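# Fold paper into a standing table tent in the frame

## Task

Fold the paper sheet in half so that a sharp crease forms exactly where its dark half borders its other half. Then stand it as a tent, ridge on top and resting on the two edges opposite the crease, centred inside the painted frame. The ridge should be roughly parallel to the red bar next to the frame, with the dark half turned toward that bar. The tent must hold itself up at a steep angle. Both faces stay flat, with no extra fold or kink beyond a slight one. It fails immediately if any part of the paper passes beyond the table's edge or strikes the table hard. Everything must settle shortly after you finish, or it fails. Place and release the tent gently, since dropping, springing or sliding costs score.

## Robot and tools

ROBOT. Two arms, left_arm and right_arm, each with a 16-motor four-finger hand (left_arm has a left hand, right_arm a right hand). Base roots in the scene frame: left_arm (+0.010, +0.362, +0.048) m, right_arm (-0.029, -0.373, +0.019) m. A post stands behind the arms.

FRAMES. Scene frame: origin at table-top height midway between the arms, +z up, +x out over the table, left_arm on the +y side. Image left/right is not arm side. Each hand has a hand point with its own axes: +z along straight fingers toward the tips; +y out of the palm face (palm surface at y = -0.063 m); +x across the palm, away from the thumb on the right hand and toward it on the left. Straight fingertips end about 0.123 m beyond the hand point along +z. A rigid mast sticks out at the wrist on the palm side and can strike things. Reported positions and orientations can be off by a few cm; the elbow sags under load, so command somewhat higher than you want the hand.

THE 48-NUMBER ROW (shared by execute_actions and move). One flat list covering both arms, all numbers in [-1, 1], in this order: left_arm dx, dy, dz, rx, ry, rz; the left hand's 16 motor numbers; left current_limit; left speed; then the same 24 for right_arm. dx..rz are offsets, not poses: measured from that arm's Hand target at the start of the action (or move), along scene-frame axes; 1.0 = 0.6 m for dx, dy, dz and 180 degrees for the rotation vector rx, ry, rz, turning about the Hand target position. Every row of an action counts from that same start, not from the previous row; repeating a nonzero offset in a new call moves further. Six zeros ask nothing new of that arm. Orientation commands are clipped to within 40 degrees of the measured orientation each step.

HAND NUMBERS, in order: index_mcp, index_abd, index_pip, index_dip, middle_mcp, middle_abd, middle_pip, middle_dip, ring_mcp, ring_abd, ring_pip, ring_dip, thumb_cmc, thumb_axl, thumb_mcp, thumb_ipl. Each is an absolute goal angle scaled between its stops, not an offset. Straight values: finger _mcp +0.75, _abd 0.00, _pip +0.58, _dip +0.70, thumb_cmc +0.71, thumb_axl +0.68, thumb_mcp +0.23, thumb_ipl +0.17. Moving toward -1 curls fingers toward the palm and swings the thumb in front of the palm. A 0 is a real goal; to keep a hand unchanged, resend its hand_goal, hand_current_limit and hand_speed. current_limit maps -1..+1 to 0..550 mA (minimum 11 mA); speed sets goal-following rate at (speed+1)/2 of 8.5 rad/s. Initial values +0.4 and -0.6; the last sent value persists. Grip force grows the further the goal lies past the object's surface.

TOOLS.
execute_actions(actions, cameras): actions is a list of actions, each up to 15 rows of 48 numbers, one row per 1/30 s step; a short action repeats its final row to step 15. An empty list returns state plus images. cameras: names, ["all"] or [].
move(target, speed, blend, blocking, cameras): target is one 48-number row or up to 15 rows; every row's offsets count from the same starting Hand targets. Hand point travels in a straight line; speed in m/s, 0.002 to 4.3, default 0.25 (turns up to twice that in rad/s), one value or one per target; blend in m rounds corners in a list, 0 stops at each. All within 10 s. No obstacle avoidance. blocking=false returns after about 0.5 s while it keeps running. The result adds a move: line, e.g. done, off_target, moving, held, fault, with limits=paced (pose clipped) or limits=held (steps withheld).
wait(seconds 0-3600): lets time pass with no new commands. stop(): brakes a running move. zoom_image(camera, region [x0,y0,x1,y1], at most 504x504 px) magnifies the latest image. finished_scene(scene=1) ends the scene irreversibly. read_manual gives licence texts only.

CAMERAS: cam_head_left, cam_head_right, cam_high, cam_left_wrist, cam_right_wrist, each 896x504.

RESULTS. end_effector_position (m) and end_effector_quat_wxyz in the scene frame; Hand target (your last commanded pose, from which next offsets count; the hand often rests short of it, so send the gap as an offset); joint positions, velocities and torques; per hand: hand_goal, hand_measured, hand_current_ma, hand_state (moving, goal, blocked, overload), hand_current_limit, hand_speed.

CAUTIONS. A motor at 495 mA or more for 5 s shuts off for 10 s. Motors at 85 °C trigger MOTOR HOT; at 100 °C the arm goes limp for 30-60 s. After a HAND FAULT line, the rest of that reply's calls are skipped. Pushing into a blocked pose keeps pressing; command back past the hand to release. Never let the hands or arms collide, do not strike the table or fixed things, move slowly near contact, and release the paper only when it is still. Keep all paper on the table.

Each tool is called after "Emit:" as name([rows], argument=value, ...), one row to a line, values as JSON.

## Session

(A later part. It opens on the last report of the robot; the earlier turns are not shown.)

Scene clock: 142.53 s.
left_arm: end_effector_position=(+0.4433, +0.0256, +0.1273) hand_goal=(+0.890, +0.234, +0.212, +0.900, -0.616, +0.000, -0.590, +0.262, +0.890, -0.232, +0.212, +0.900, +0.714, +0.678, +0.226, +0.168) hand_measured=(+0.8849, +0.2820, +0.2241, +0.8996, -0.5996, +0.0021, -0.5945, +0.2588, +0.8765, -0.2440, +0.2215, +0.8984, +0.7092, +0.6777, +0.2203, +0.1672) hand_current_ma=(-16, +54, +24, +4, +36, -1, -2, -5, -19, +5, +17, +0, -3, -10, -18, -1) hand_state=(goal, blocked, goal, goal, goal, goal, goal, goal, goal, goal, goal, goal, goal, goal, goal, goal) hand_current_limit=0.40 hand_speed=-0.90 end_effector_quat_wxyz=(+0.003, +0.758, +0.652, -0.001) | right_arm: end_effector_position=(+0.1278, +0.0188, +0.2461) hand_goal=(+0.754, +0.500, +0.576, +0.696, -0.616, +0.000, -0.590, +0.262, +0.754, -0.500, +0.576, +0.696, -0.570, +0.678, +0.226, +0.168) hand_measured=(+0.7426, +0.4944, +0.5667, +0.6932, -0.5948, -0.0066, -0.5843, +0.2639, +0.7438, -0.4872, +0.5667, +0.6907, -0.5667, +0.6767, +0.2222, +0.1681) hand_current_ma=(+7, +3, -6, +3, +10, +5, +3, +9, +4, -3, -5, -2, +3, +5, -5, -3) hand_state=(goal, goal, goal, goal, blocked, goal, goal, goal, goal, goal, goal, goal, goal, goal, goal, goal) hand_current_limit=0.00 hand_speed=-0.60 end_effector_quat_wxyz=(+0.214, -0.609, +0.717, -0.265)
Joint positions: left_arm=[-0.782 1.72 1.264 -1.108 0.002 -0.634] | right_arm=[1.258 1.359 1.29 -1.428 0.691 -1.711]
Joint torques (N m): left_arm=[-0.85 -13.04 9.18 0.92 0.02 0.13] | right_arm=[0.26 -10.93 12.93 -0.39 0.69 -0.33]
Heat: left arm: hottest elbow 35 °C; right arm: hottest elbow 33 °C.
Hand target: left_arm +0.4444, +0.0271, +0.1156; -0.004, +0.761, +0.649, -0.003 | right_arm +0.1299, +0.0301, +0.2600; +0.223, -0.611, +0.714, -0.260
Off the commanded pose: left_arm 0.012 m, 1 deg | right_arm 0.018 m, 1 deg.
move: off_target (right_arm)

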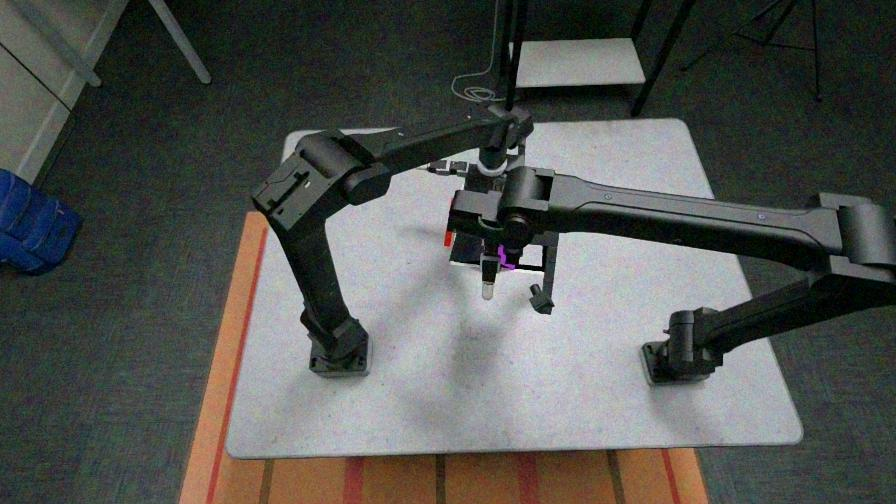

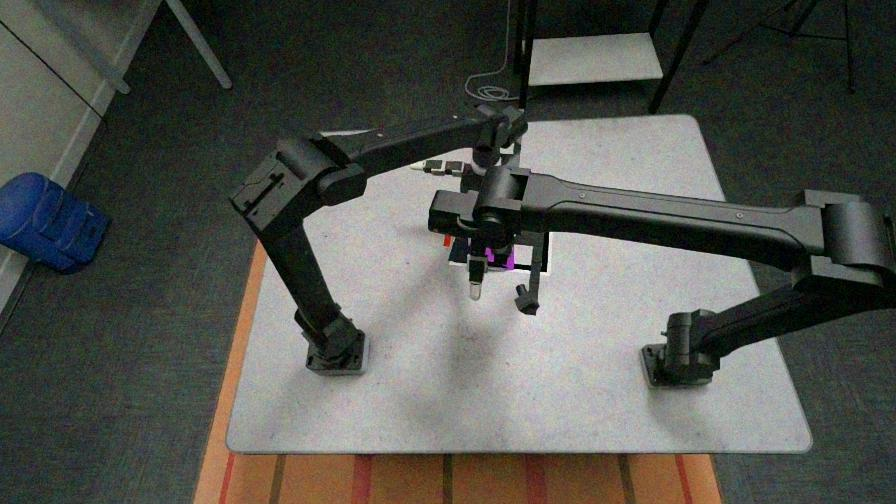

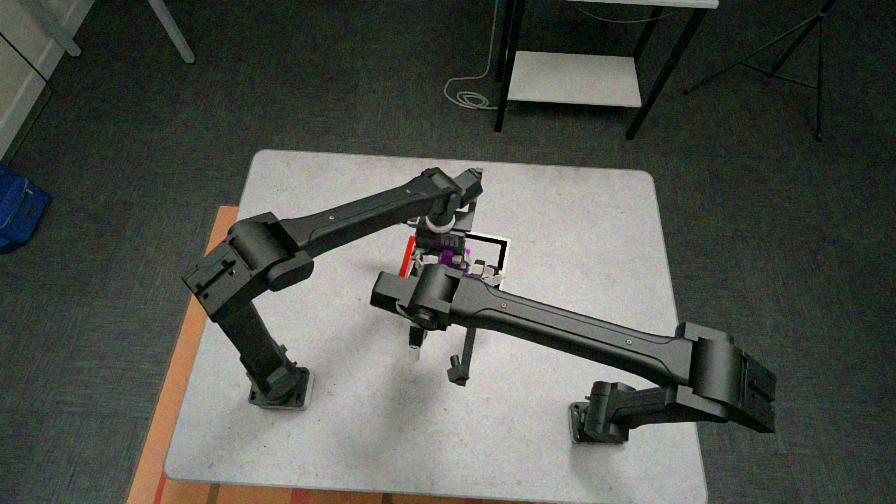

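Emit:
wait(seconds=0.1, cameras=["cam_right_wrist","cam_left_wrist","cam_high"])

Emit:
zoom_image(camera="cam_high", region=[380, 200, 540, 400])

Scene clock: 142.90 s.
left_arm: end_effector_position=(+0.4433, +0.0256, +0.1273) hand_goal=(+0.890, +0.234, +0.212, +0.900, -0.616, +0.000, -0.590, +0.262, +0.890, -0.232, +0.212, +0.900, +0.714, +0.678, +0.226, +0.168) hand_measured=(+0.8849, +0.2820, +0.2241, +0.8996, -0.5996, +0.0021, -0.5945, +0.2588, +0.8765, -0.2440, +0.2215, +0.8984, +0.7092, +0.6777, +0.2203, +0.1681) hand_current_ma=(-10, +48, +30, +9, +44, +8, -7, -9, -10, +5, +12, +10, +0, -3, -16, -4) hand_state=(goal, blocked, goal, goal, goal, goal, goal, goal, goal, goal, goal, goal, goal, goal, goal, goal) hand_current_limit=0.40 hand_speed=-0.90 end_effector_quat_wxyz=(+0.003, +0.758, +0.652, -0.001) | right_arm: end_effector_position=(+0.1278, +0.0187, +0.2460) hand_goal=(+0.754, +0.500, +0.576, +0.696, -0.616, +0.000, -0.590, +0.262, +0.754, -0.500, +0.576, +0.696, -0.570, +0.678, +0.226, +0.168) hand_measured=(+0.7426, +0.4944, +0.5667, +0.6932, -0.5948, -0.0066, -0.5843, +0.2639, +0.7438, -0.4872, +0.5667, +0.6894, -0.5667, +0.6777, +0.2222, +0.1681) hand_current_ma=(+7, +1, -9, +5, +9, +3, +5, +6, +5, -2, -4, -3, +8, +1, +1, -1) hand_state=(goal, goal, goal, goal, blocked, goal, goal, goal, goal, goal, goal, goal, goal, goal, goal, goal) hand_current_limit=0.00 hand_speed=-0.60 end_effector_quat_wxyz=(+0.214, -0.609, +0.717, -0.265)
Joint positions: left_arm=[-0.782 1.72 1.264 -1.108 0.002 -0.634] | right_arm=[1.258 1.359 1.29 -1.428 0.691 -1.712]
Joint torques (N m): left_arm=[-0.85 -13.04 9.18 0.94 0.03 0.13] | right_arm=[0.67 -11.16 13.01 -0.23 0.69 -0.33]
Heat: left arm: hottest elbow 35 °C; right arm: hottest elbow 33 °C.
Hand target: left_arm +0.4444, +0.0271, +0.1156; -0.004, +0.761, +0.649, -0.003 | right_arm +0.1299, +0.0301, +0.2600; +0.223, -0.611, +0.714, -0.260
Off the commanded pose: left_arm 0.012 m, 1 deg | right_arm 0.018 m, 1 deg.
wait: 0.10 s; at rest from the start
cam_left_wrist: T_world_to_cam=[[-0.72859, -0.68252, -0.0576, 0.3221], [-0.53565, 0.51534, 0.66896, 0.10015], [-0.42689, 0.51825, -0.74106, 0.39528]] pos_world=[0.45706, -0.03663, 0.24449]
cam_right_wrist: T_world_to_cam=[[-0.33474, 0.81107, -0.47971, 0.18611], [-0.02824, 0.50021, 0.86544, -0.26757], [0.94189, 0.30324, -0.14454, 0.03092]] pos_world=[0.02562, -0.02648, 0.32532]
Images, in order (width x height): cam_high 896x504, cam_left_wrist 896x504, cam_right_wrist 896x504.

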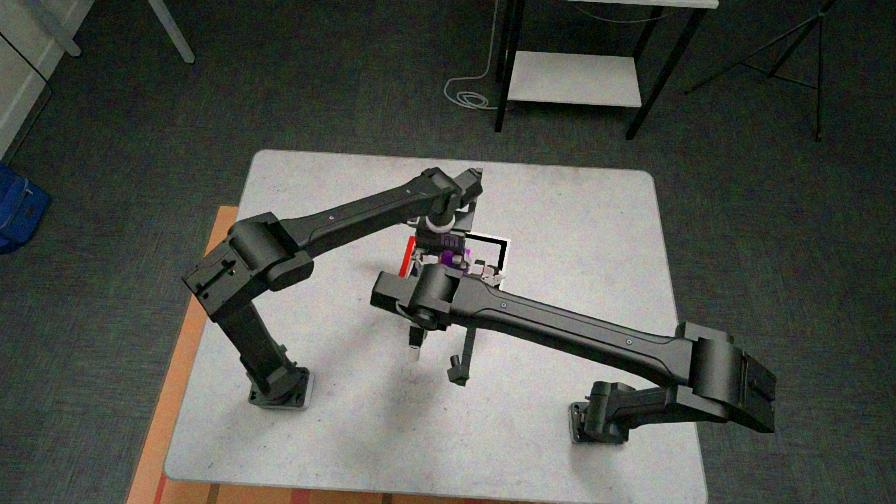

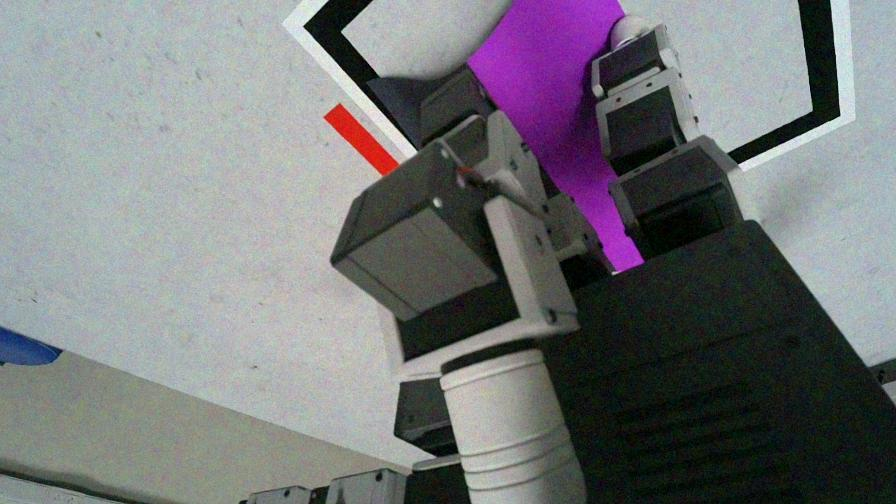

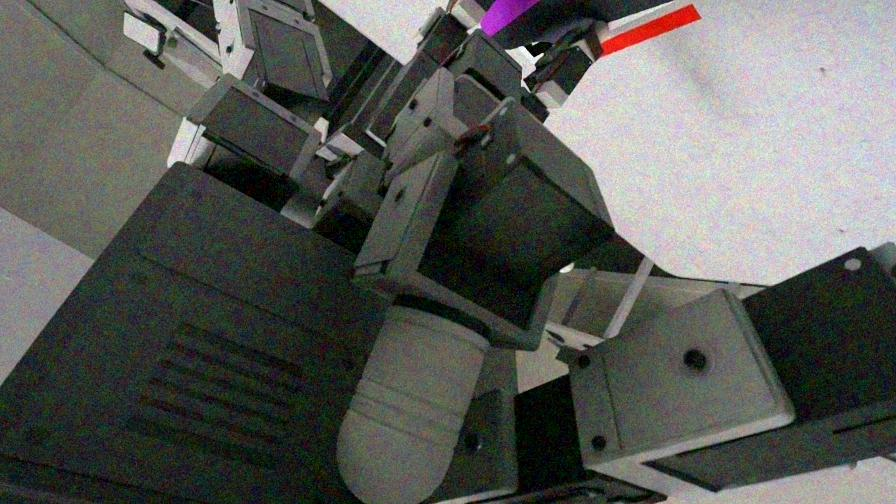

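Scaled by 2.520 from the camera's image (finer frame: 1280x720).

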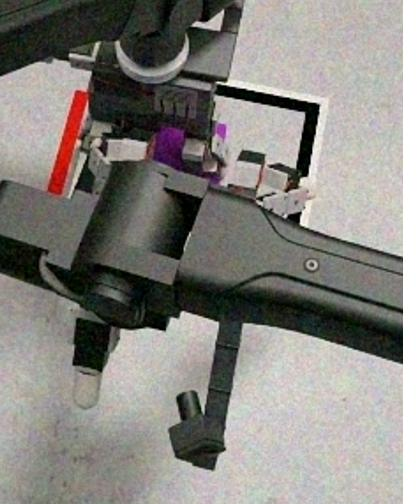

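Emit:
move([
  [0,0,0,0,0,0, 0.890,0.233,0.212,0.899, -0.616,0,-0.591,0.261, 0.890,-0.233,0.212,0.899, 0.714,0.678,0.226,0.168, 0.4,-0.9, 0.0668,-0.3002,0.0667,0.2495,0.1829,-0.2375, 0.754,0,0.576,0.696, 0.754,0,0.576,0.696, 0.754,0,0.576,0.696, 0.714,0.678,0.226,0.168, 0.0,-0.6],
  [0,0,0,0,0,0, 0.890,0.233,0.212,0.899, -0.616,0,-0.591,0.261, 0.890,-0.233,0.212,0.899, 0.714,0.678,0.226,0.168, 0.4,-0.9, 0.3835,-0.4168,0.0333,0.4159,0.3048,-0.3958, 0.754,0,0.576,0.696, 0.754,0,0.576,0.696, 0.754,0,0.576,0.696, 0.714,0.678,0.226,0.168, 0.0,-0.6],
], blend=0.05, speed=0.25, cameras=["cam_head_left","cam_head_right","cam_high","cam_left_wrist","cam_right_wrist"])

Emit:
zoom_image(camera="cam_head_left", region=[430, 170, 550, 280])

Emit:
zoom_image(camera="cam_head_right", region=[430, 170, 550, 280])

Scene clock: 152.80 s.
left_arm: end_effector_position=(+0.4433, +0.0256, +0.1273) hand_goal=(+0.890, +0.234, +0.212, +0.900, -0.616, +0.000, -0.590, +0.262, +0.890, -0.232, +0.212, +0.900, +0.714, +0.678, +0.226, +0.168) hand_measured=(+0.8861, +0.2820, +0.2254, +0.8996, -0.5984, +0.0021, -0.5945, +0.2588, +0.8765, -0.2440, +0.2215, +0.8996, +0.7092, +0.6777, +0.2203, +0.1672) hand_current_ma=(-16, +60, +25, +4, +25, -3, -6, -7, -12, +12, +16, +4, -8, -4, -18, -1) hand_state=(goal, blocked, goal, goal, goal, goal, goal, goal, goal, goal, goal, goal, goal, goal, goal, goal) hand_current_limit=0.40 hand_speed=-0.90 end_effector_quat_wxyz=(+0.003, +0.758, +0.652, -0.001) | right_arm: end_effector_position=(+0.3442, -0.2180, +0.2657) hand_goal=(+0.754, +0.000, +0.576, +0.696, +0.754, +0.000, +0.576, +0.696, +0.754, +0.000, +0.576, +0.696, +0.714, +0.678, +0.226, +0.168) hand_measured=(+0.7607, +0.0036, +0.5782, +0.6932, +0.7607, -0.0037, +0.5795, +0.6958, +0.7607, +0.0007, +0.5757, +0.6907, +0.7217, +0.6767, +0.2222, +0.1672) hand_current_ma=(+8, +3, -11, +6, +14, +5, +2, +7, +3, -2, -4, -4, +5, -2, +0, +0) hand_state=(goal, goal, goal, goal, goal, goal, goal, goal, goal, goal, goal, goal, goal, goal, goal, goal) hand_current_limit=0.00 hand_speed=-0.60 end_effector_quat_wxyz=(+0.011, +0.070, +0.922, +0.381)
Joint positions: left_arm=[-0.782 1.72 1.264 -1.108 0.002 -0.634] | right_arm=[-0.106 1.246 0.908 -1.196 -0.781 -1.473]
Joint torques (N m): left_arm=[-0.85 -13.1 9.2 0.94 0.03 0.13] | right_arm=[0.03 -8.41 12.11 0.27 -0.95 -0.17]
Heat: left arm: hottest elbow 35 °C; right arm: hottest elbow 33 °C.
Hand target: left_arm +0.4444, +0.0271, +0.1156; -0.004, +0.761, +0.649, -0.003 | right_arm +0.3600, -0.2200, +0.2802; +0.029, +0.069, +0.921, +0.382
Off the commanded pose: left_arm 0.012 m, 1 deg | right_arm 0.021 m, 2 deg.
move: off_target (right_arm)
cam_left_wrist: T_world_to_cam=[[-0.72859, -0.68252, -0.0576, 0.3221], [-0.53565, 0.51534, 0.66896, 0.10015], [-0.42689, 0.51825, -0.74106, 0.39528]] pos_world=[0.45706, -0.03663, 0.24449]
cam_right_wrist: T_world_to_cam=[[0.82751, 0.3995, 0.39449, -0.26211], [0.35754, -0.91671, 0.17834, -0.41917], [0.43289, -0.00653, -0.90143, 0.21045]] pos_world=[0.27567, -0.27817, 0.36787]

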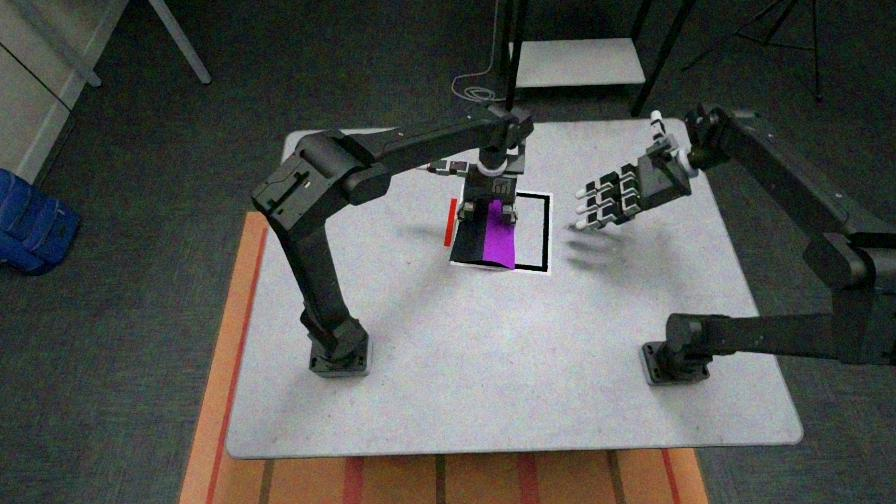

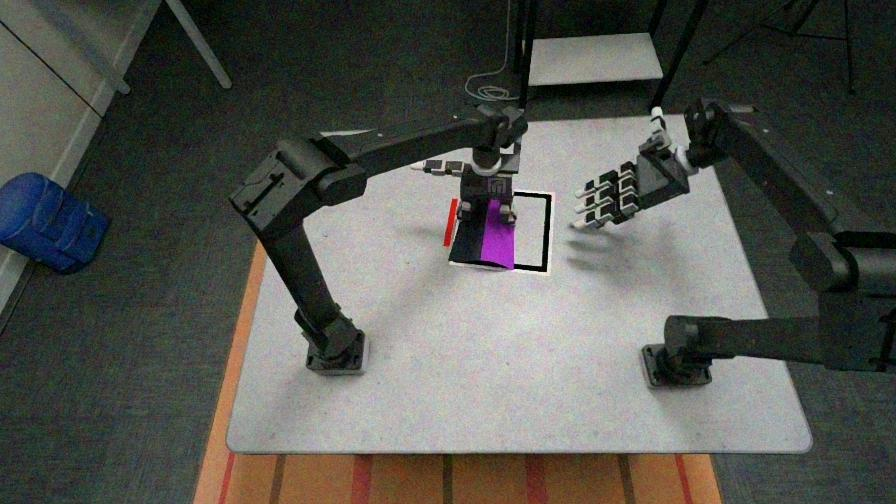

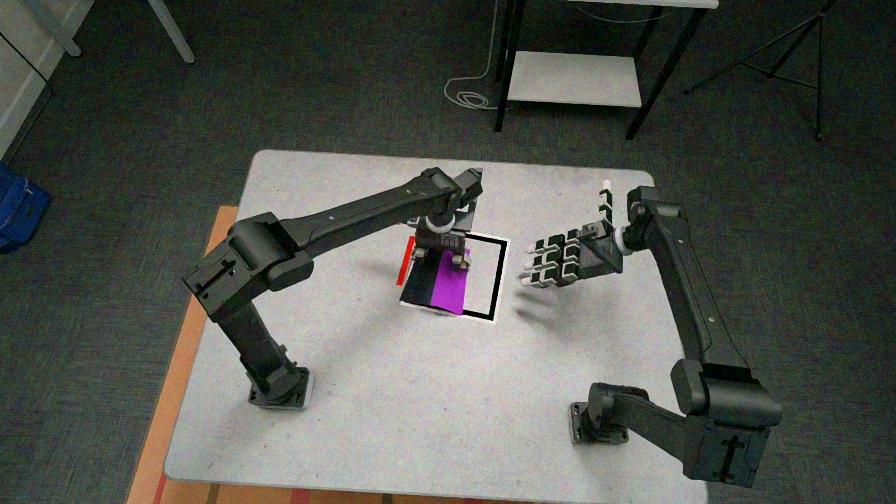

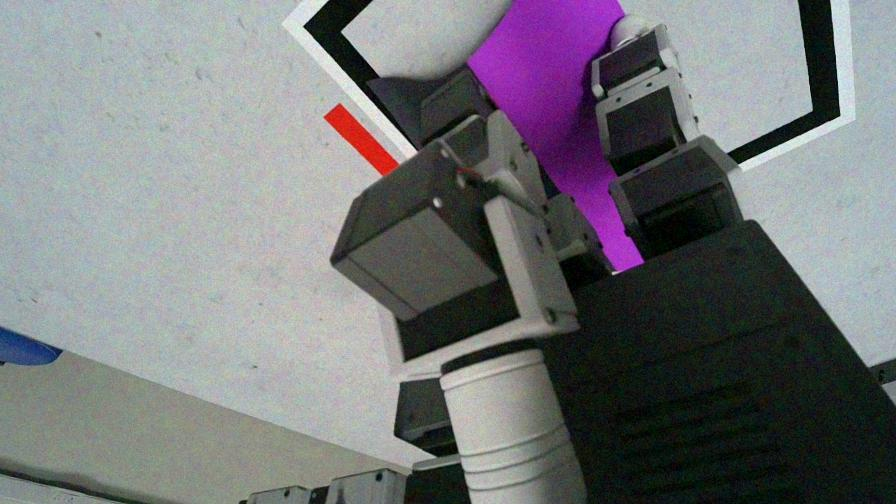

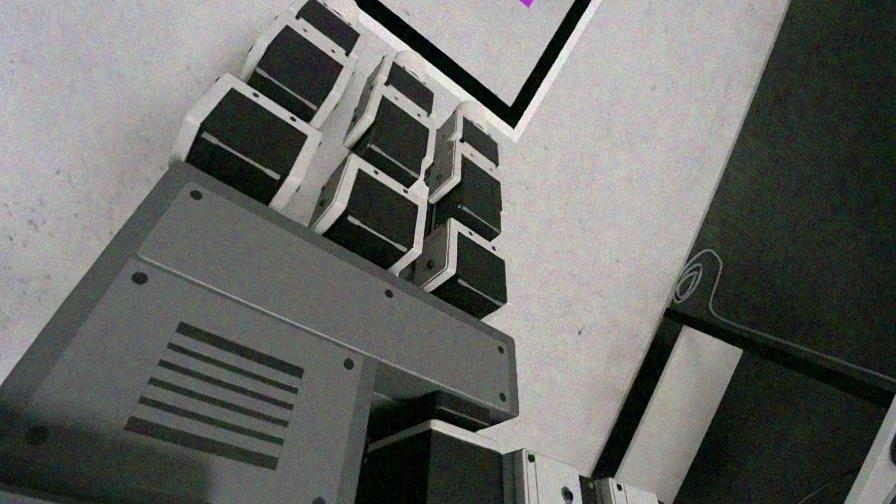

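Scaled by 4.200 from the camera's image (finer frame: 1280x720).

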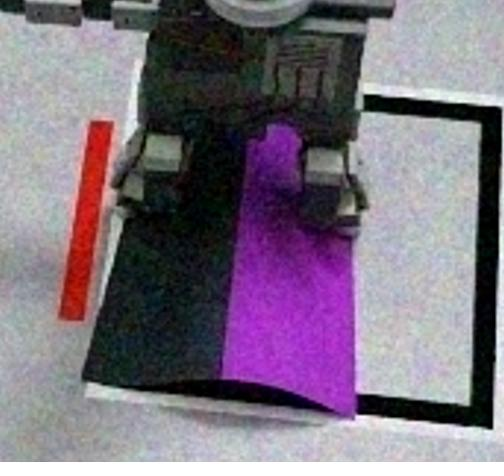

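Scaled by 4.200 from the camera's image (finer frame: 1280x720).

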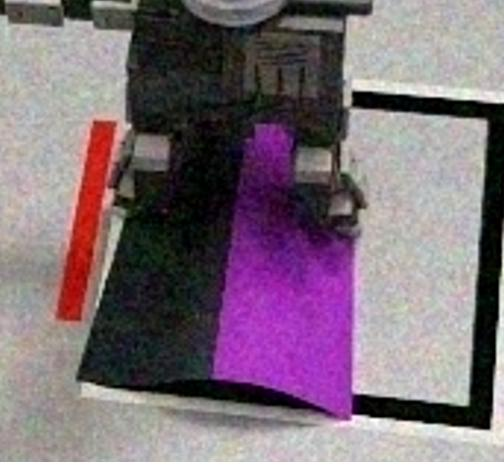

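Emit:
move(target=[0,0,0.0595,0,0,0, 0.890,0.233,0.212,0.899, -0.616,0,-0.591,0.261, 0.890,-0.233,0.212,0.899, 0.714,0.678,0.226,0.168, 0.4,-0.95, 0,0,0,0,0,0, 0.754,0,0.576,0.696, 0.754,0,0.576,0.696, 0.754,0,0.576,0.696, 0.714,0.678,0.226,0.168, 0.0,-0.6], speed=0.05, cameras=["cam_head_left","cam_head_right","cam_high"])

Emit:
zoom_image(camera="cam_head_left", region=[430, 170, 550, 280])

Emit:
zoom_image(camera="cam_high", region=[390, 210, 510, 330])

Scene clock: 155.43 s.
left_arm: end_effector_position=(+0.4322, +0.0367, +0.1327) hand_goal=(+0.890, +0.234, +0.212, +0.900, -0.616, +0.000, -0.590, +0.262, +0.890, -0.232, +0.212, +0.900, +0.714, +0.678, +0.226, +0.168) hand_measured=(+0.8825, +0.2351, +0.2126, +0.8945, -0.5984, +0.0021, -0.5945, +0.2588, +0.8765, -0.2352, +0.2126, +0.8933, +0.7092, +0.6767, +0.2203, +0.1672) hand_current_ma=(-26, -3, +7, -3, +33, +12, -10, -16, -11, +6, +1, -1, -3, -9, -15, +6) hand_state=(goal, goal, goal, goal, goal, goal, goal, goal, goal, goal, goal, goal, goal, goal, goal, goal) hand_current_limit=0.40 hand_speed=-0.95 end_effector_quat_wxyz=(-0.022, +0.758, +0.652, -0.003) | right_arm: end_effector_position=(+0.3442, -0.2180, +0.2657) hand_goal=(+0.754, +0.000, +0.576, +0.696, +0.754, +0.000, +0.576, +0.696, +0.754, +0.000, +0.576, +0.696, +0.714, +0.678, +0.226, +0.168) hand_measured=(+0.7607, +0.0021, +0.5782, +0.6920, +0.7607, -0.0037, +0.5782, +0.6971, +0.7595, +0.0007, +0.5770, +0.6907, +0.7230, +0.6767, +0.2222, +0.1672) hand_current_ma=(+7, +1, -10, +3, +11, +5, +7, +12, +5, -4, -5, +2, +6, -3, -1, +0) hand_state=(goal, goal, goal, goal, goal, goal, goal, goal, goal, goal, goal, goal, goal, goal, goal, goal) hand_current_limit=0.00 hand_speed=-0.60 end_effector_quat_wxyz=(+0.011, +0.070, +0.922, +0.381)
Joint positions: left_arm=[-0.782 1.704 1.266 -1.178 0.002 -0.634] | right_arm=[-0.106 1.246 0.908 -1.196 -0.781 -1.473]
Joint torques (N m): left_arm=[-0.85 -14.68 13.38 0.2 0 0.12] | right_arm=[0.44 -8.59 12.16 0.36 -0.95 -0.14]
Heat: left arm: hottest elbow 35 °C; right arm: hottest elbow 33 °C.
Hand target: left_arm +0.4444, +0.0272, +0.1513; -0.003, +0.761, +0.649, -0.003 | right_arm +0.3600, -0.2200, +0.2802; +0.029, +0.069, +0.921, +0.382
Off the commanded pose: left_arm 0.024 m, 2 deg | right_arm 0.022 m, 2 deg.
move: off_target (left_arm)

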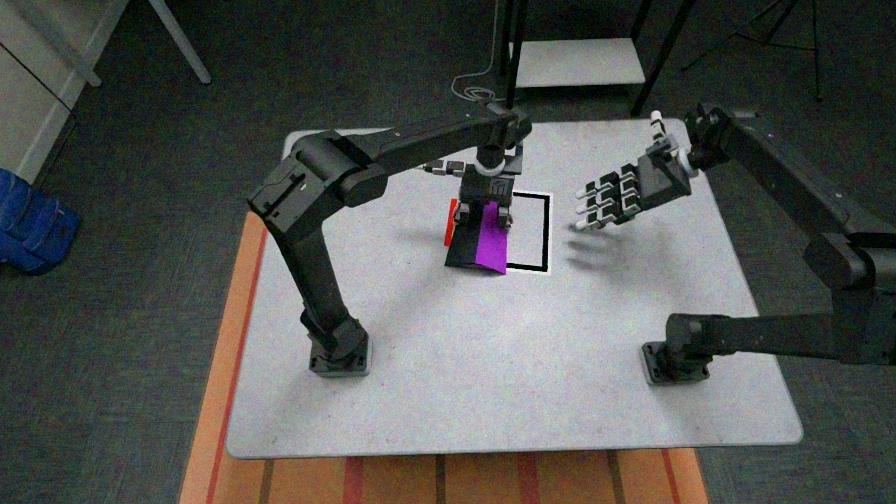

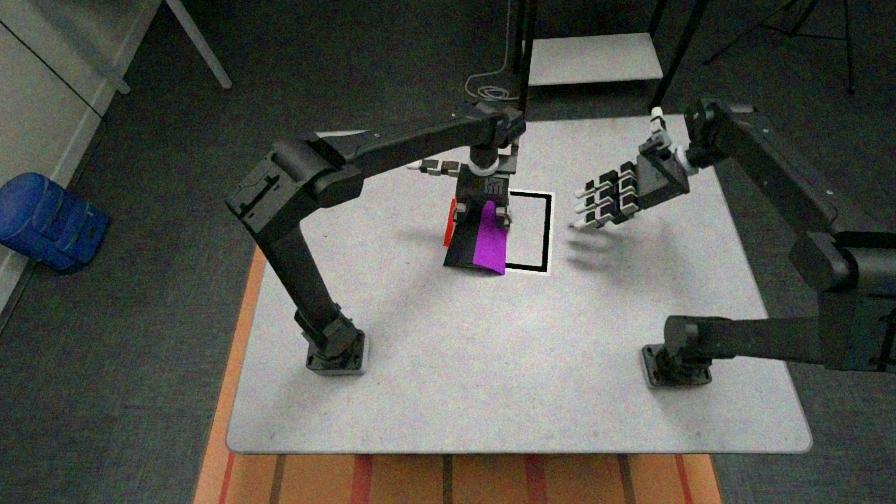

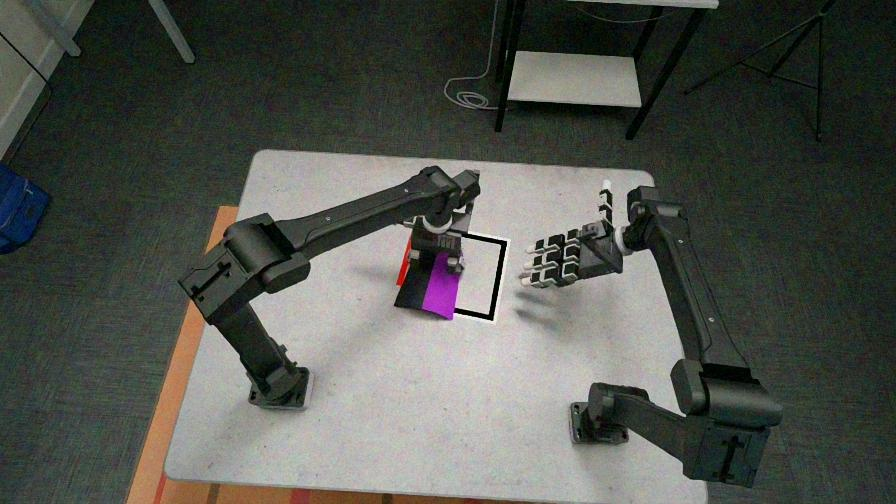

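Scaled by 4.200 from the camera's image (finer frame: 1280x720).

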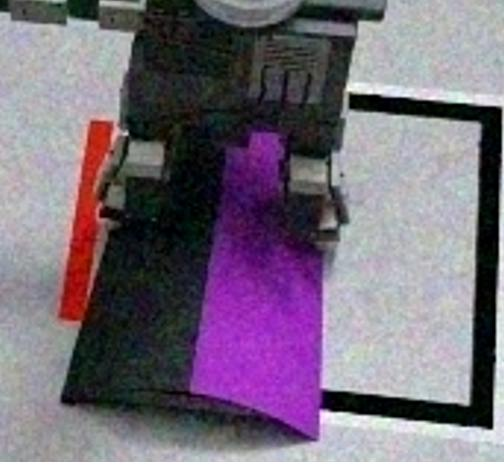

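Scaled by 4.200 from the camera's image (finer frame: 1280x720).

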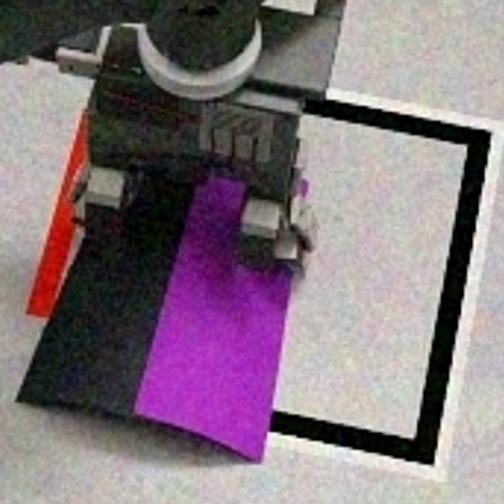

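Emit:
execute_actions([
  [[0,0,0,0,0,0, 0.890,0.190,0.212,0.899, -0.616,0,-0.591,0.261, 0.890,-0.190,0.212,0.899, 0.714,0.678,0.226,0.168, 0.4,-0.95, 0,0,0,0,0,0, 0.754,0,0.576,0.696, 0.754,0,0.576,0.696, 0.754,0,0.576,0.696, 0.714,0.678,0.226,0.168, 0.0,-0.6]],
  [[0,0,0,0,0,0, 0.890,0.150,0.212,0.899, -0.616,0,-0.591,0.261, 0.890,-0.150,0.212,0.899, 0.714,0.678,0.226,0.168, 0.4,-0.95, 0,0,0,0,0,0, 0.754,0,0.576,0.696, 0.754,0,0.576,0.696, 0.754,0,0.576,0.696, 0.714,0.678,0.226,0.168, 0.0,-0.6]],
  [[0,0,0,0,0,0, 0.890,0.110,0.212,0.899, -0.616,0,-0.591,0.261, 0.890,-0.110,0.212,0.899, 0.714,0.678,0.226,0.168, 0.4,-0.95, 0,0,0,0,0,0, 0.754,0,0.576,0.696, 0.754,0,0.576,0.696, 0.754,0,0.576,0.696, 0.714,0.678,0.226,0.168, 0.0,-0.6]],
], cameras=["cam_head_left","cam_high","cam_left_wrist"])

Emit:
zoom_image(camera="cam_head_left", region=[430, 170, 550, 280])

Emit:
zoom_image(camera="cam_high", region=[390, 210, 510, 330])

Scene clock: 158.33 s.
left_arm: end_effector_position=(+0.4322, +0.0367, +0.1327) hand_goal=(+0.890, +0.110, +0.212, +0.900, -0.616, +0.000, -0.590, +0.262, +0.890, -0.110, +0.212, +0.900, +0.714, +0.678, +0.226, +0.168) hand_measured=(+0.8825, +0.1208, +0.2126, +0.8945, -0.5984, +0.0021, -0.5945, +0.2601, +0.8765, -0.1224, +0.2126, +0.8945, +0.7092, +0.6767, +0.2203, +0.1672) hand_current_ma=(-13, +5, +3, -1, +24, +8, -1, -9, -11, -7, +9, -3, +2, -5, -14, -5) hand_state=(goal, goal, goal, goal, goal, goal, goal, goal, goal, goal, goal, goal, goal, goal, goal, goal) hand_current_limit=0.40 hand_speed=-0.95 end_effector_quat_wxyz=(-0.022, +0.758, +0.652, -0.003) | right_arm: end_effector_position=(+0.3442, -0.2180, +0.2657) hand_goal=(+0.754, +0.000, +0.576, +0.696, +0.754, +0.000, +0.576, +0.696, +0.754, +0.000, +0.576, +0.696, +0.714, +0.678, +0.226, +0.168) hand_measured=(+0.7607, +0.0021, +0.5782, +0.6932, +0.7607, -0.0037, +0.5782, +0.6971, +0.7595, +0.0007, +0.5770, +0.6907, +0.7230, +0.6777, +0.2222, +0.1681) hand_current_ma=(+10, -1, -12, +7, +6, +5, +3, +6, +8, -4, -2, -6, +7, -5, +1, +3) hand_state=(goal, goal, goal, goal, goal, goal, goal, goal, goal, goal, goal, goal, goal, goal, goal, goal) hand_current_limit=0.00 hand_speed=-0.60 end_effector_quat_wxyz=(+0.011, +0.070, +0.922, +0.381)
Joint positions: left_arm=[-0.782 1.704 1.266 -1.178 0.002 -0.634] | right_arm=[-0.106 1.246 0.908 -1.196 -0.781 -1.473]
Joint torques (N m): left_arm=[-0.91 -14.68 13.35 0.18 0 0.12] | right_arm=[0.09 -8.64 12.21 0.39 -0.93 -0.14]
Heat: left arm: hottest elbow 36 °C; right arm: hottest elbow 33 °C.
Hand target: left_arm +0.4444, +0.0272, +0.1513; -0.003, +0.761, +0.649, -0.003 | right_arm +0.3600, -0.2200, +0.2802; +0.029, +0.069, +0.921, +0.382
Off the commanded pose: left_arm 0.024 m, 2 deg | right_arm 0.022 m, 2 deg.
Step readings (end_effector_position of left_arm | right_arm):
0: (+0.4322, +0.0367, +0.1327) | (+0.3442, -0.2180, +0.2657)
1: (+0.4322, +0.0367, +0.1327) | (+0.3442, -0.2180, +0.2657)
2: (+0.4322, +0.0367, +0.1327) | (+0.3442, -0.2180, +0.2657)
4: (+0.4322, +0.0367, +0.1327) | (+0.3442, -0.2180, +0.2657)
8: (+0.4322, +0.0367, +0.1327) | (+0.3442, -0.2180, +0.2657)
15: (+0.4322, +0.0367, +0.1327) | (+0.3442, -0.2180, +0.2657)
16: (+0.4322, +0.0367, +0.1327) | (+0.3442, -0.2180, +0.2657)
17: (+0.4322, +0.0367, +0.1327) | (+0.3442, -0.2180, +0.2657)
19: (+0.4322, +0.0367, +0.1327) | (+0.3442, -0.2180, +0.2657)
23: (+0.4322, +0.0367, +0.1327) | (+0.3442, -0.2180, +0.2657)
30: (+0.4322, +0.0367, +0.1327) | (+0.3442, -0.2180, +0.2657)
31: (+0.4322, +0.0367, +0.1327) | (+0.3442, -0.2180, +0.2657)
32: (+0.4322, +0.0367, +0.1327) | (+0.3442, -0.2180, +0.2657)
34: (+0.4322, +0.0367, +0.1327) | (+0.3442, -0.2180, +0.2657)
38: (+0.4322, +0.0367, +0.1327) | (+0.3442, -0.2180, +0.2657)
45: (+0.4322, +0.0367, +0.1327) | (+0.3442, -0.2180, +0.2657)
cam_left_wrist: T_world_to_cam=[[-0.73067, -0.68045, -0.05574, 0.32246], [-0.51033, 0.49012, 0.70664, 0.06977], [-0.45352, 0.54477, -0.70537, 0.39466]] pos_world=[0.45021, -0.02977, 0.24705]

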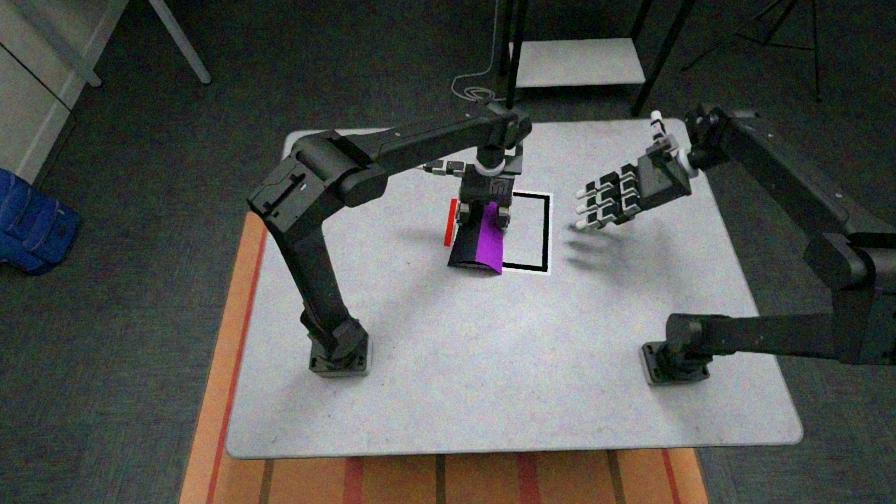

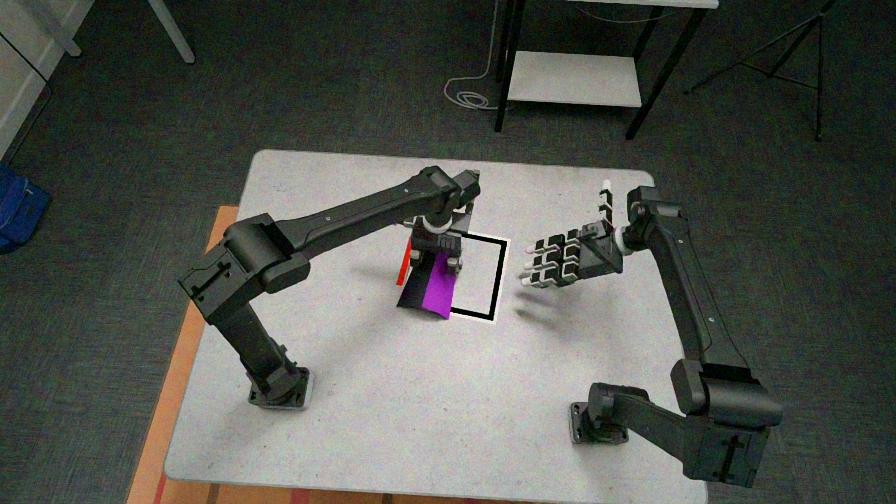

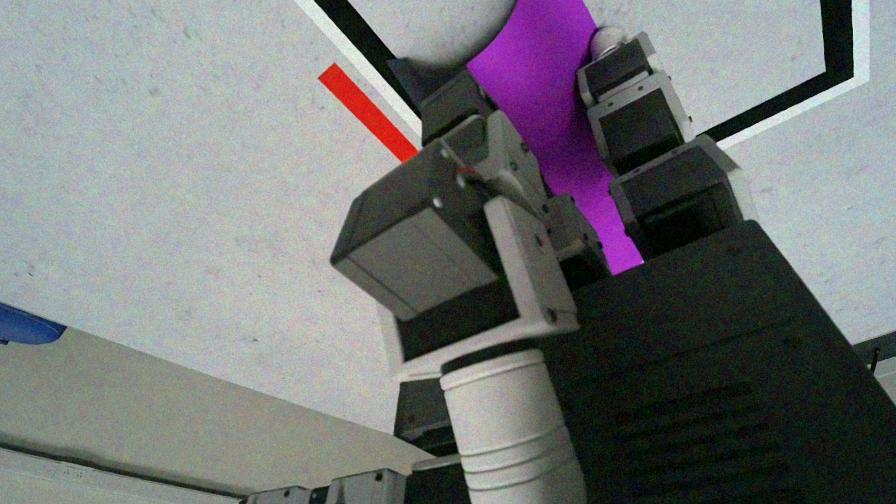

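Scaled by 4.200 from the camera's image (finer frame: 1280x720).

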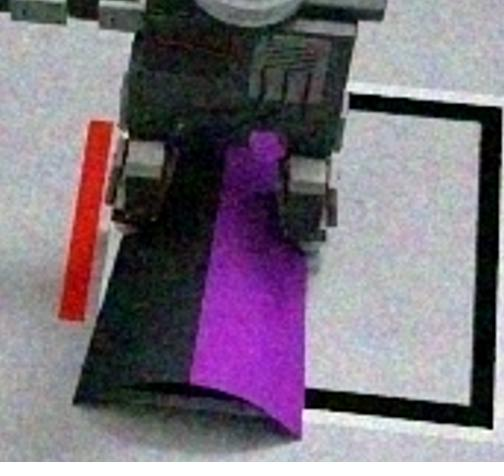

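Scaled by 4.200 from the camera's image (finer frame: 1280x720).

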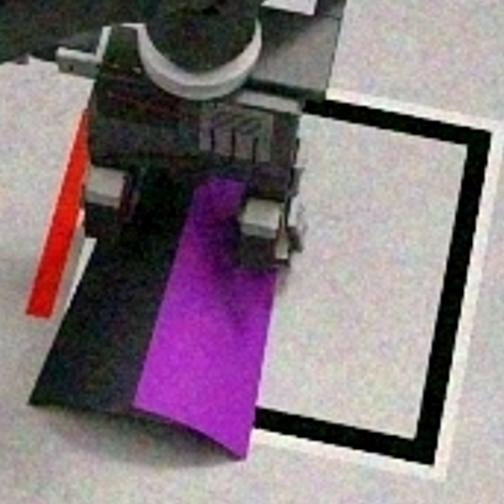

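Emit:
execute_actions([
  [[0,0,0,0,0,0, 0.890,0.070,0.212,0.899, -0.616,0,-0.591,0.261, 0.890,-0.070,0.212,0.899, 0.714,0.678,0.226,0.168, 0.4,-0.95, 0,0,0,0,0,0, 0.754,0,0.576,0.696, 0.754,0,0.576,0.696, 0.754,0,0.576,0.696, 0.714,0.678,0.226,0.168, 0.0,-0.6]],
  [[0,0,0,0,0,0, 0.890,0.030,0.212,0.899, -0.616,0,-0.591,0.261, 0.890,-0.030,0.212,0.899, 0.714,0.678,0.226,0.168, 0.4,-0.95, 0,0,0,0,0,0, 0.754,0,0.576,0.696, 0.754,0,0.576,0.696, 0.754,0,0.576,0.696, 0.714,0.678,0.226,0.168, 0.0,-0.6]],
  [[0,0,0,0,0,0, 0.890,-0.010,0.212,0.899, -0.616,0,-0.591,0.261, 0.890,0.010,0.212,0.899, 0.714,0.678,0.226,0.168, 0.4,-0.95, 0,0,0,0,0,0, 0.754,0,0.576,0.696, 0.754,0,0.576,0.696, 0.754,0,0.576,0.696, 0.714,0.678,0.226,0.168, 0.0,-0.6]],
], cameras=["cam_head_left","cam_head_right","cam_high","cam_left_wrist"])

Emit:
zoom_image(camera="cam_head_left", region=[430, 170, 550, 280])

Emit:
zoom_image(camera="cam_high", region=[390, 210, 510, 330])

Scene clock: 162.10 s.
left_arm: end_effector_position=(+0.4322, +0.0367, +0.1327) hand_goal=(+0.890, -0.010, +0.212, +0.900, -0.616, +0.000, -0.590, +0.262, +0.890, +0.010, +0.212, +0.900, +0.714, +0.678, +0.226, +0.168) hand_measured=(+0.8825, +0.0051, +0.2126, +0.8945, -0.5984, +0.0021, -0.5945, +0.2588, +0.8777, -0.0052, +0.2126, +0.8945, +0.7079, +0.6767, +0.2203, +0.1681) hand_current_ma=(-19, +17, +9, +6, +24, -3, -1, +0, -23, -7, +5, +9, -5, -8, -12, +6) hand_state=(goal, goal, goal, goal, goal, goal, goal, goal, goal, goal, goal, goal, goal, goal, goal, goal) hand_current_limit=0.40 hand_speed=-0.95 end_effector_quat_wxyz=(-0.022, +0.758, +0.652, -0.003) | right_arm: end_effector_position=(+0.3442, -0.2180, +0.2657) hand_goal=(+0.754, +0.000, +0.576, +0.696, +0.754, +0.000, +0.576, +0.696, +0.754, +0.000, +0.576, +0.696, +0.714, +0.678, +0.226, +0.168) hand_measured=(+0.7607, +0.0021, +0.5782, +0.6932, +0.7607, -0.0037, +0.5782, +0.6958, +0.7607, +0.0007, +0.5770, +0.6907, +0.7230, +0.6777, +0.2222, +0.1681) hand_current_ma=(+10, +3, -10, +4, +9, +3, +3, +7, +4, -8, -1, -2, +4, -2, +3, -2) hand_state=(goal, goal, goal, goal, goal, goal, goal, goal, goal, goal, goal, goal, goal, goal, goal, goal) hand_current_limit=0.00 hand_speed=-0.60 end_effector_quat_wxyz=(+0.011, +0.070, +0.922, +0.381)
Joint positions: left_arm=[-0.782 1.704 1.266 -1.178 0.002 -0.634] | right_arm=[-0.106 1.246 0.908 -1.196 -0.781 -1.473]
Joint torques (N m): left_arm=[-0.85 -14.68 13.35 0.2 0 0.12] | right_arm=[0.32 -8.41 12.18 0.39 -0.93 -0.15]
Heat: left arm: hottest elbow 36 °C; right arm: hottest elbow 33 °C.
Hand target: left_arm +0.4444, +0.0272, +0.1513; -0.003, +0.761, +0.649, -0.003 | right_arm +0.3600, -0.2200, +0.2802; +0.029, +0.069, +0.921, +0.382
Off the commanded pose: left_arm 0.024 m, 2 deg | right_arm 0.022 m, 2 deg.
Step readings (end_effector_position of left_arm | right_arm):
0: (+0.4322, +0.0367, +0.1327) | (+0.3442, -0.2180, +0.2657)
1: (+0.4322, +0.0367, +0.1327) | (+0.3442, -0.2180, +0.2657)
2: (+0.4322, +0.0367, +0.1327) | (+0.3442, -0.2180, +0.2657)
4: (+0.4322, +0.0367, +0.1327) | (+0.3442, -0.2180, +0.2657)
8: (+0.4322, +0.0367, +0.1327) | (+0.3442, -0.2180, +0.2657)
15: (+0.4322, +0.0367, +0.1327) | (+0.3442, -0.2180, +0.2657)
16: (+0.4322, +0.0367, +0.1327) | (+0.3442, -0.2180, +0.2657)
17: (+0.4322, +0.0367, +0.1327) | (+0.3442, -0.2180, +0.2657)
19: (+0.4322, +0.0367, +0.1327) | (+0.3442, -0.2180, +0.2657)
23: (+0.4322, +0.0367, +0.1327) | (+0.3442, -0.2180, +0.2657)
30: (+0.4322, +0.0367, +0.1327) | (+0.3442, -0.2180, +0.2657)
31: (+0.4322, +0.0367, +0.1327) | (+0.3442, -0.2180, +0.2657)
32: (+0.4322, +0.0367, +0.1327) | (+0.3442, -0.2180, +0.2657)
34: (+0.4322, +0.0367, +0.1327) | (+0.3442, -0.2180, +0.2657)
38: (+0.4322, +0.0367, +0.1327) | (+0.3442, -0.2180, +0.2657)
45: (+0.4322, +0.0367, +0.1327) | (+0.3442, -0.2180, +0.2657)
cam_left_wrist: T_world_to_cam=[[-0.73067, -0.68045, -0.05574, 0.32246], [-0.51033, 0.49012, 0.70664, 0.06977], [-0.45352, 0.54477, -0.70537, 0.39466]] pos_world=[0.45021, -0.02977, 0.24705]

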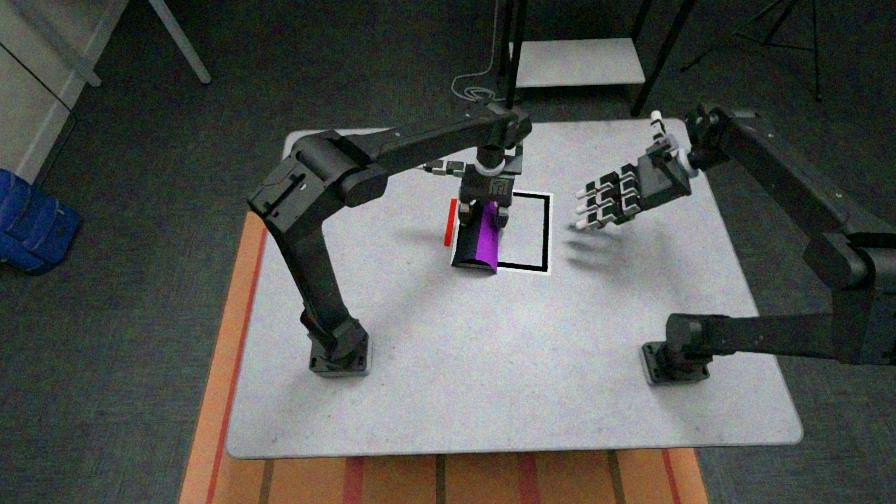

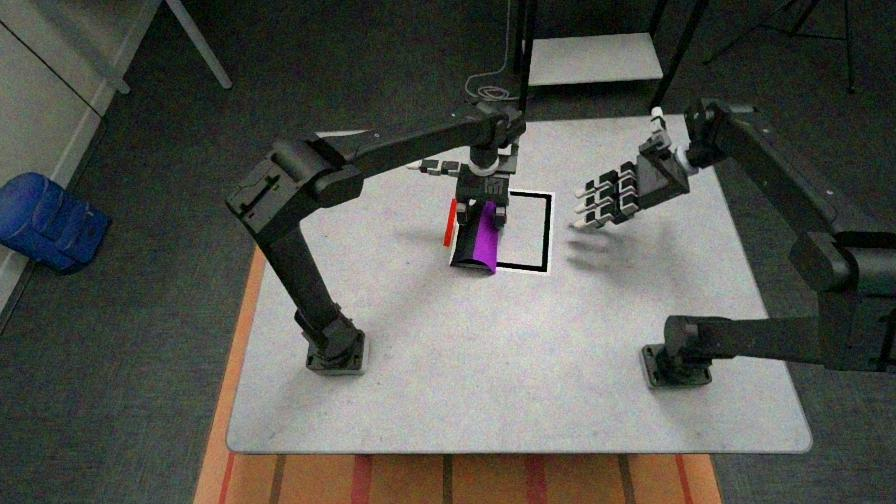

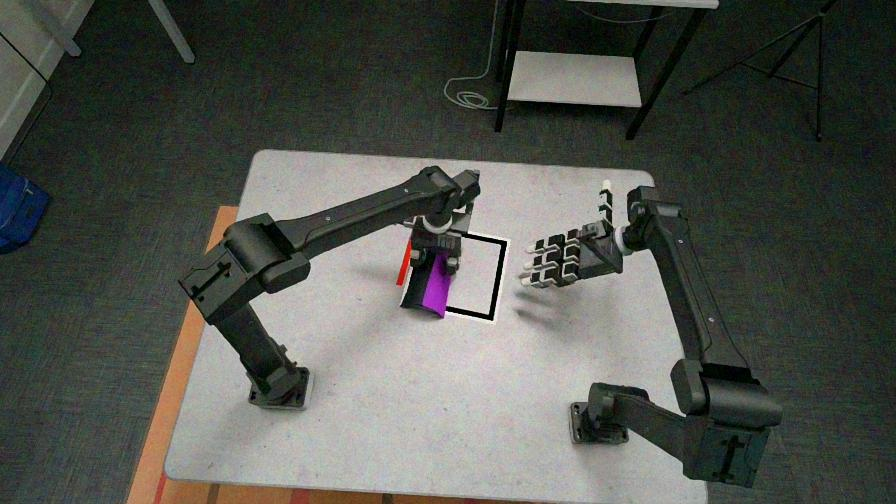

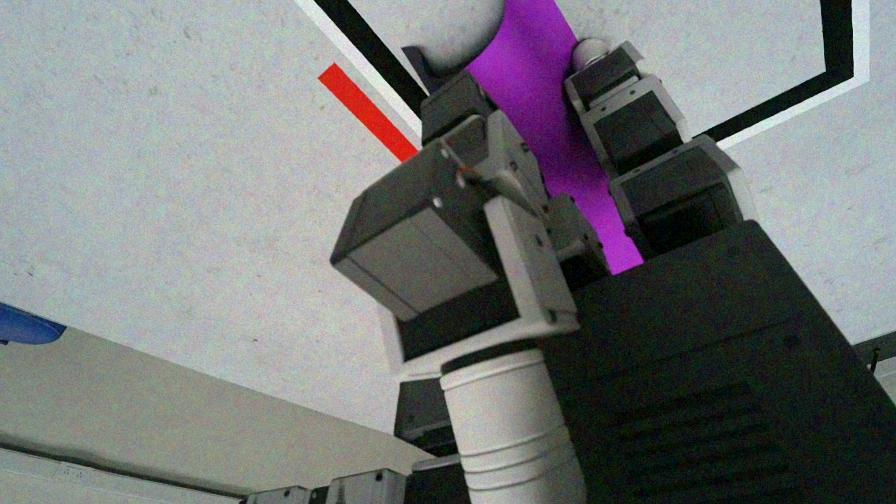

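Scaled by 4.200 from the camera's image (finer frame: 1280x720).

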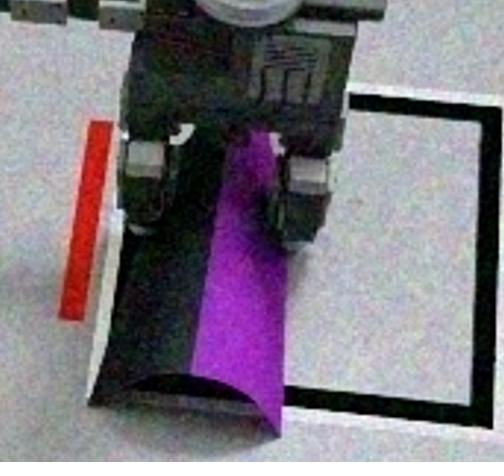

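Scaled by 4.200 from the camera's image (finer frame: 1280x720).

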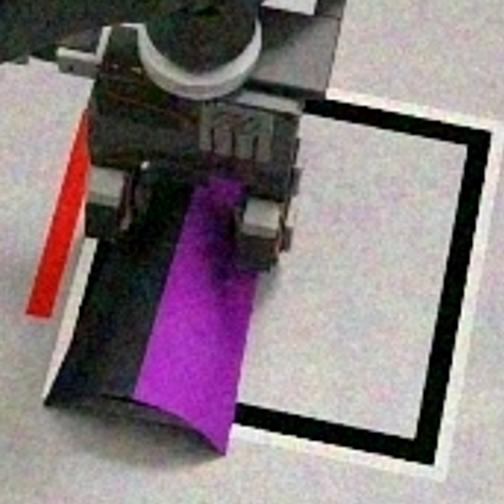

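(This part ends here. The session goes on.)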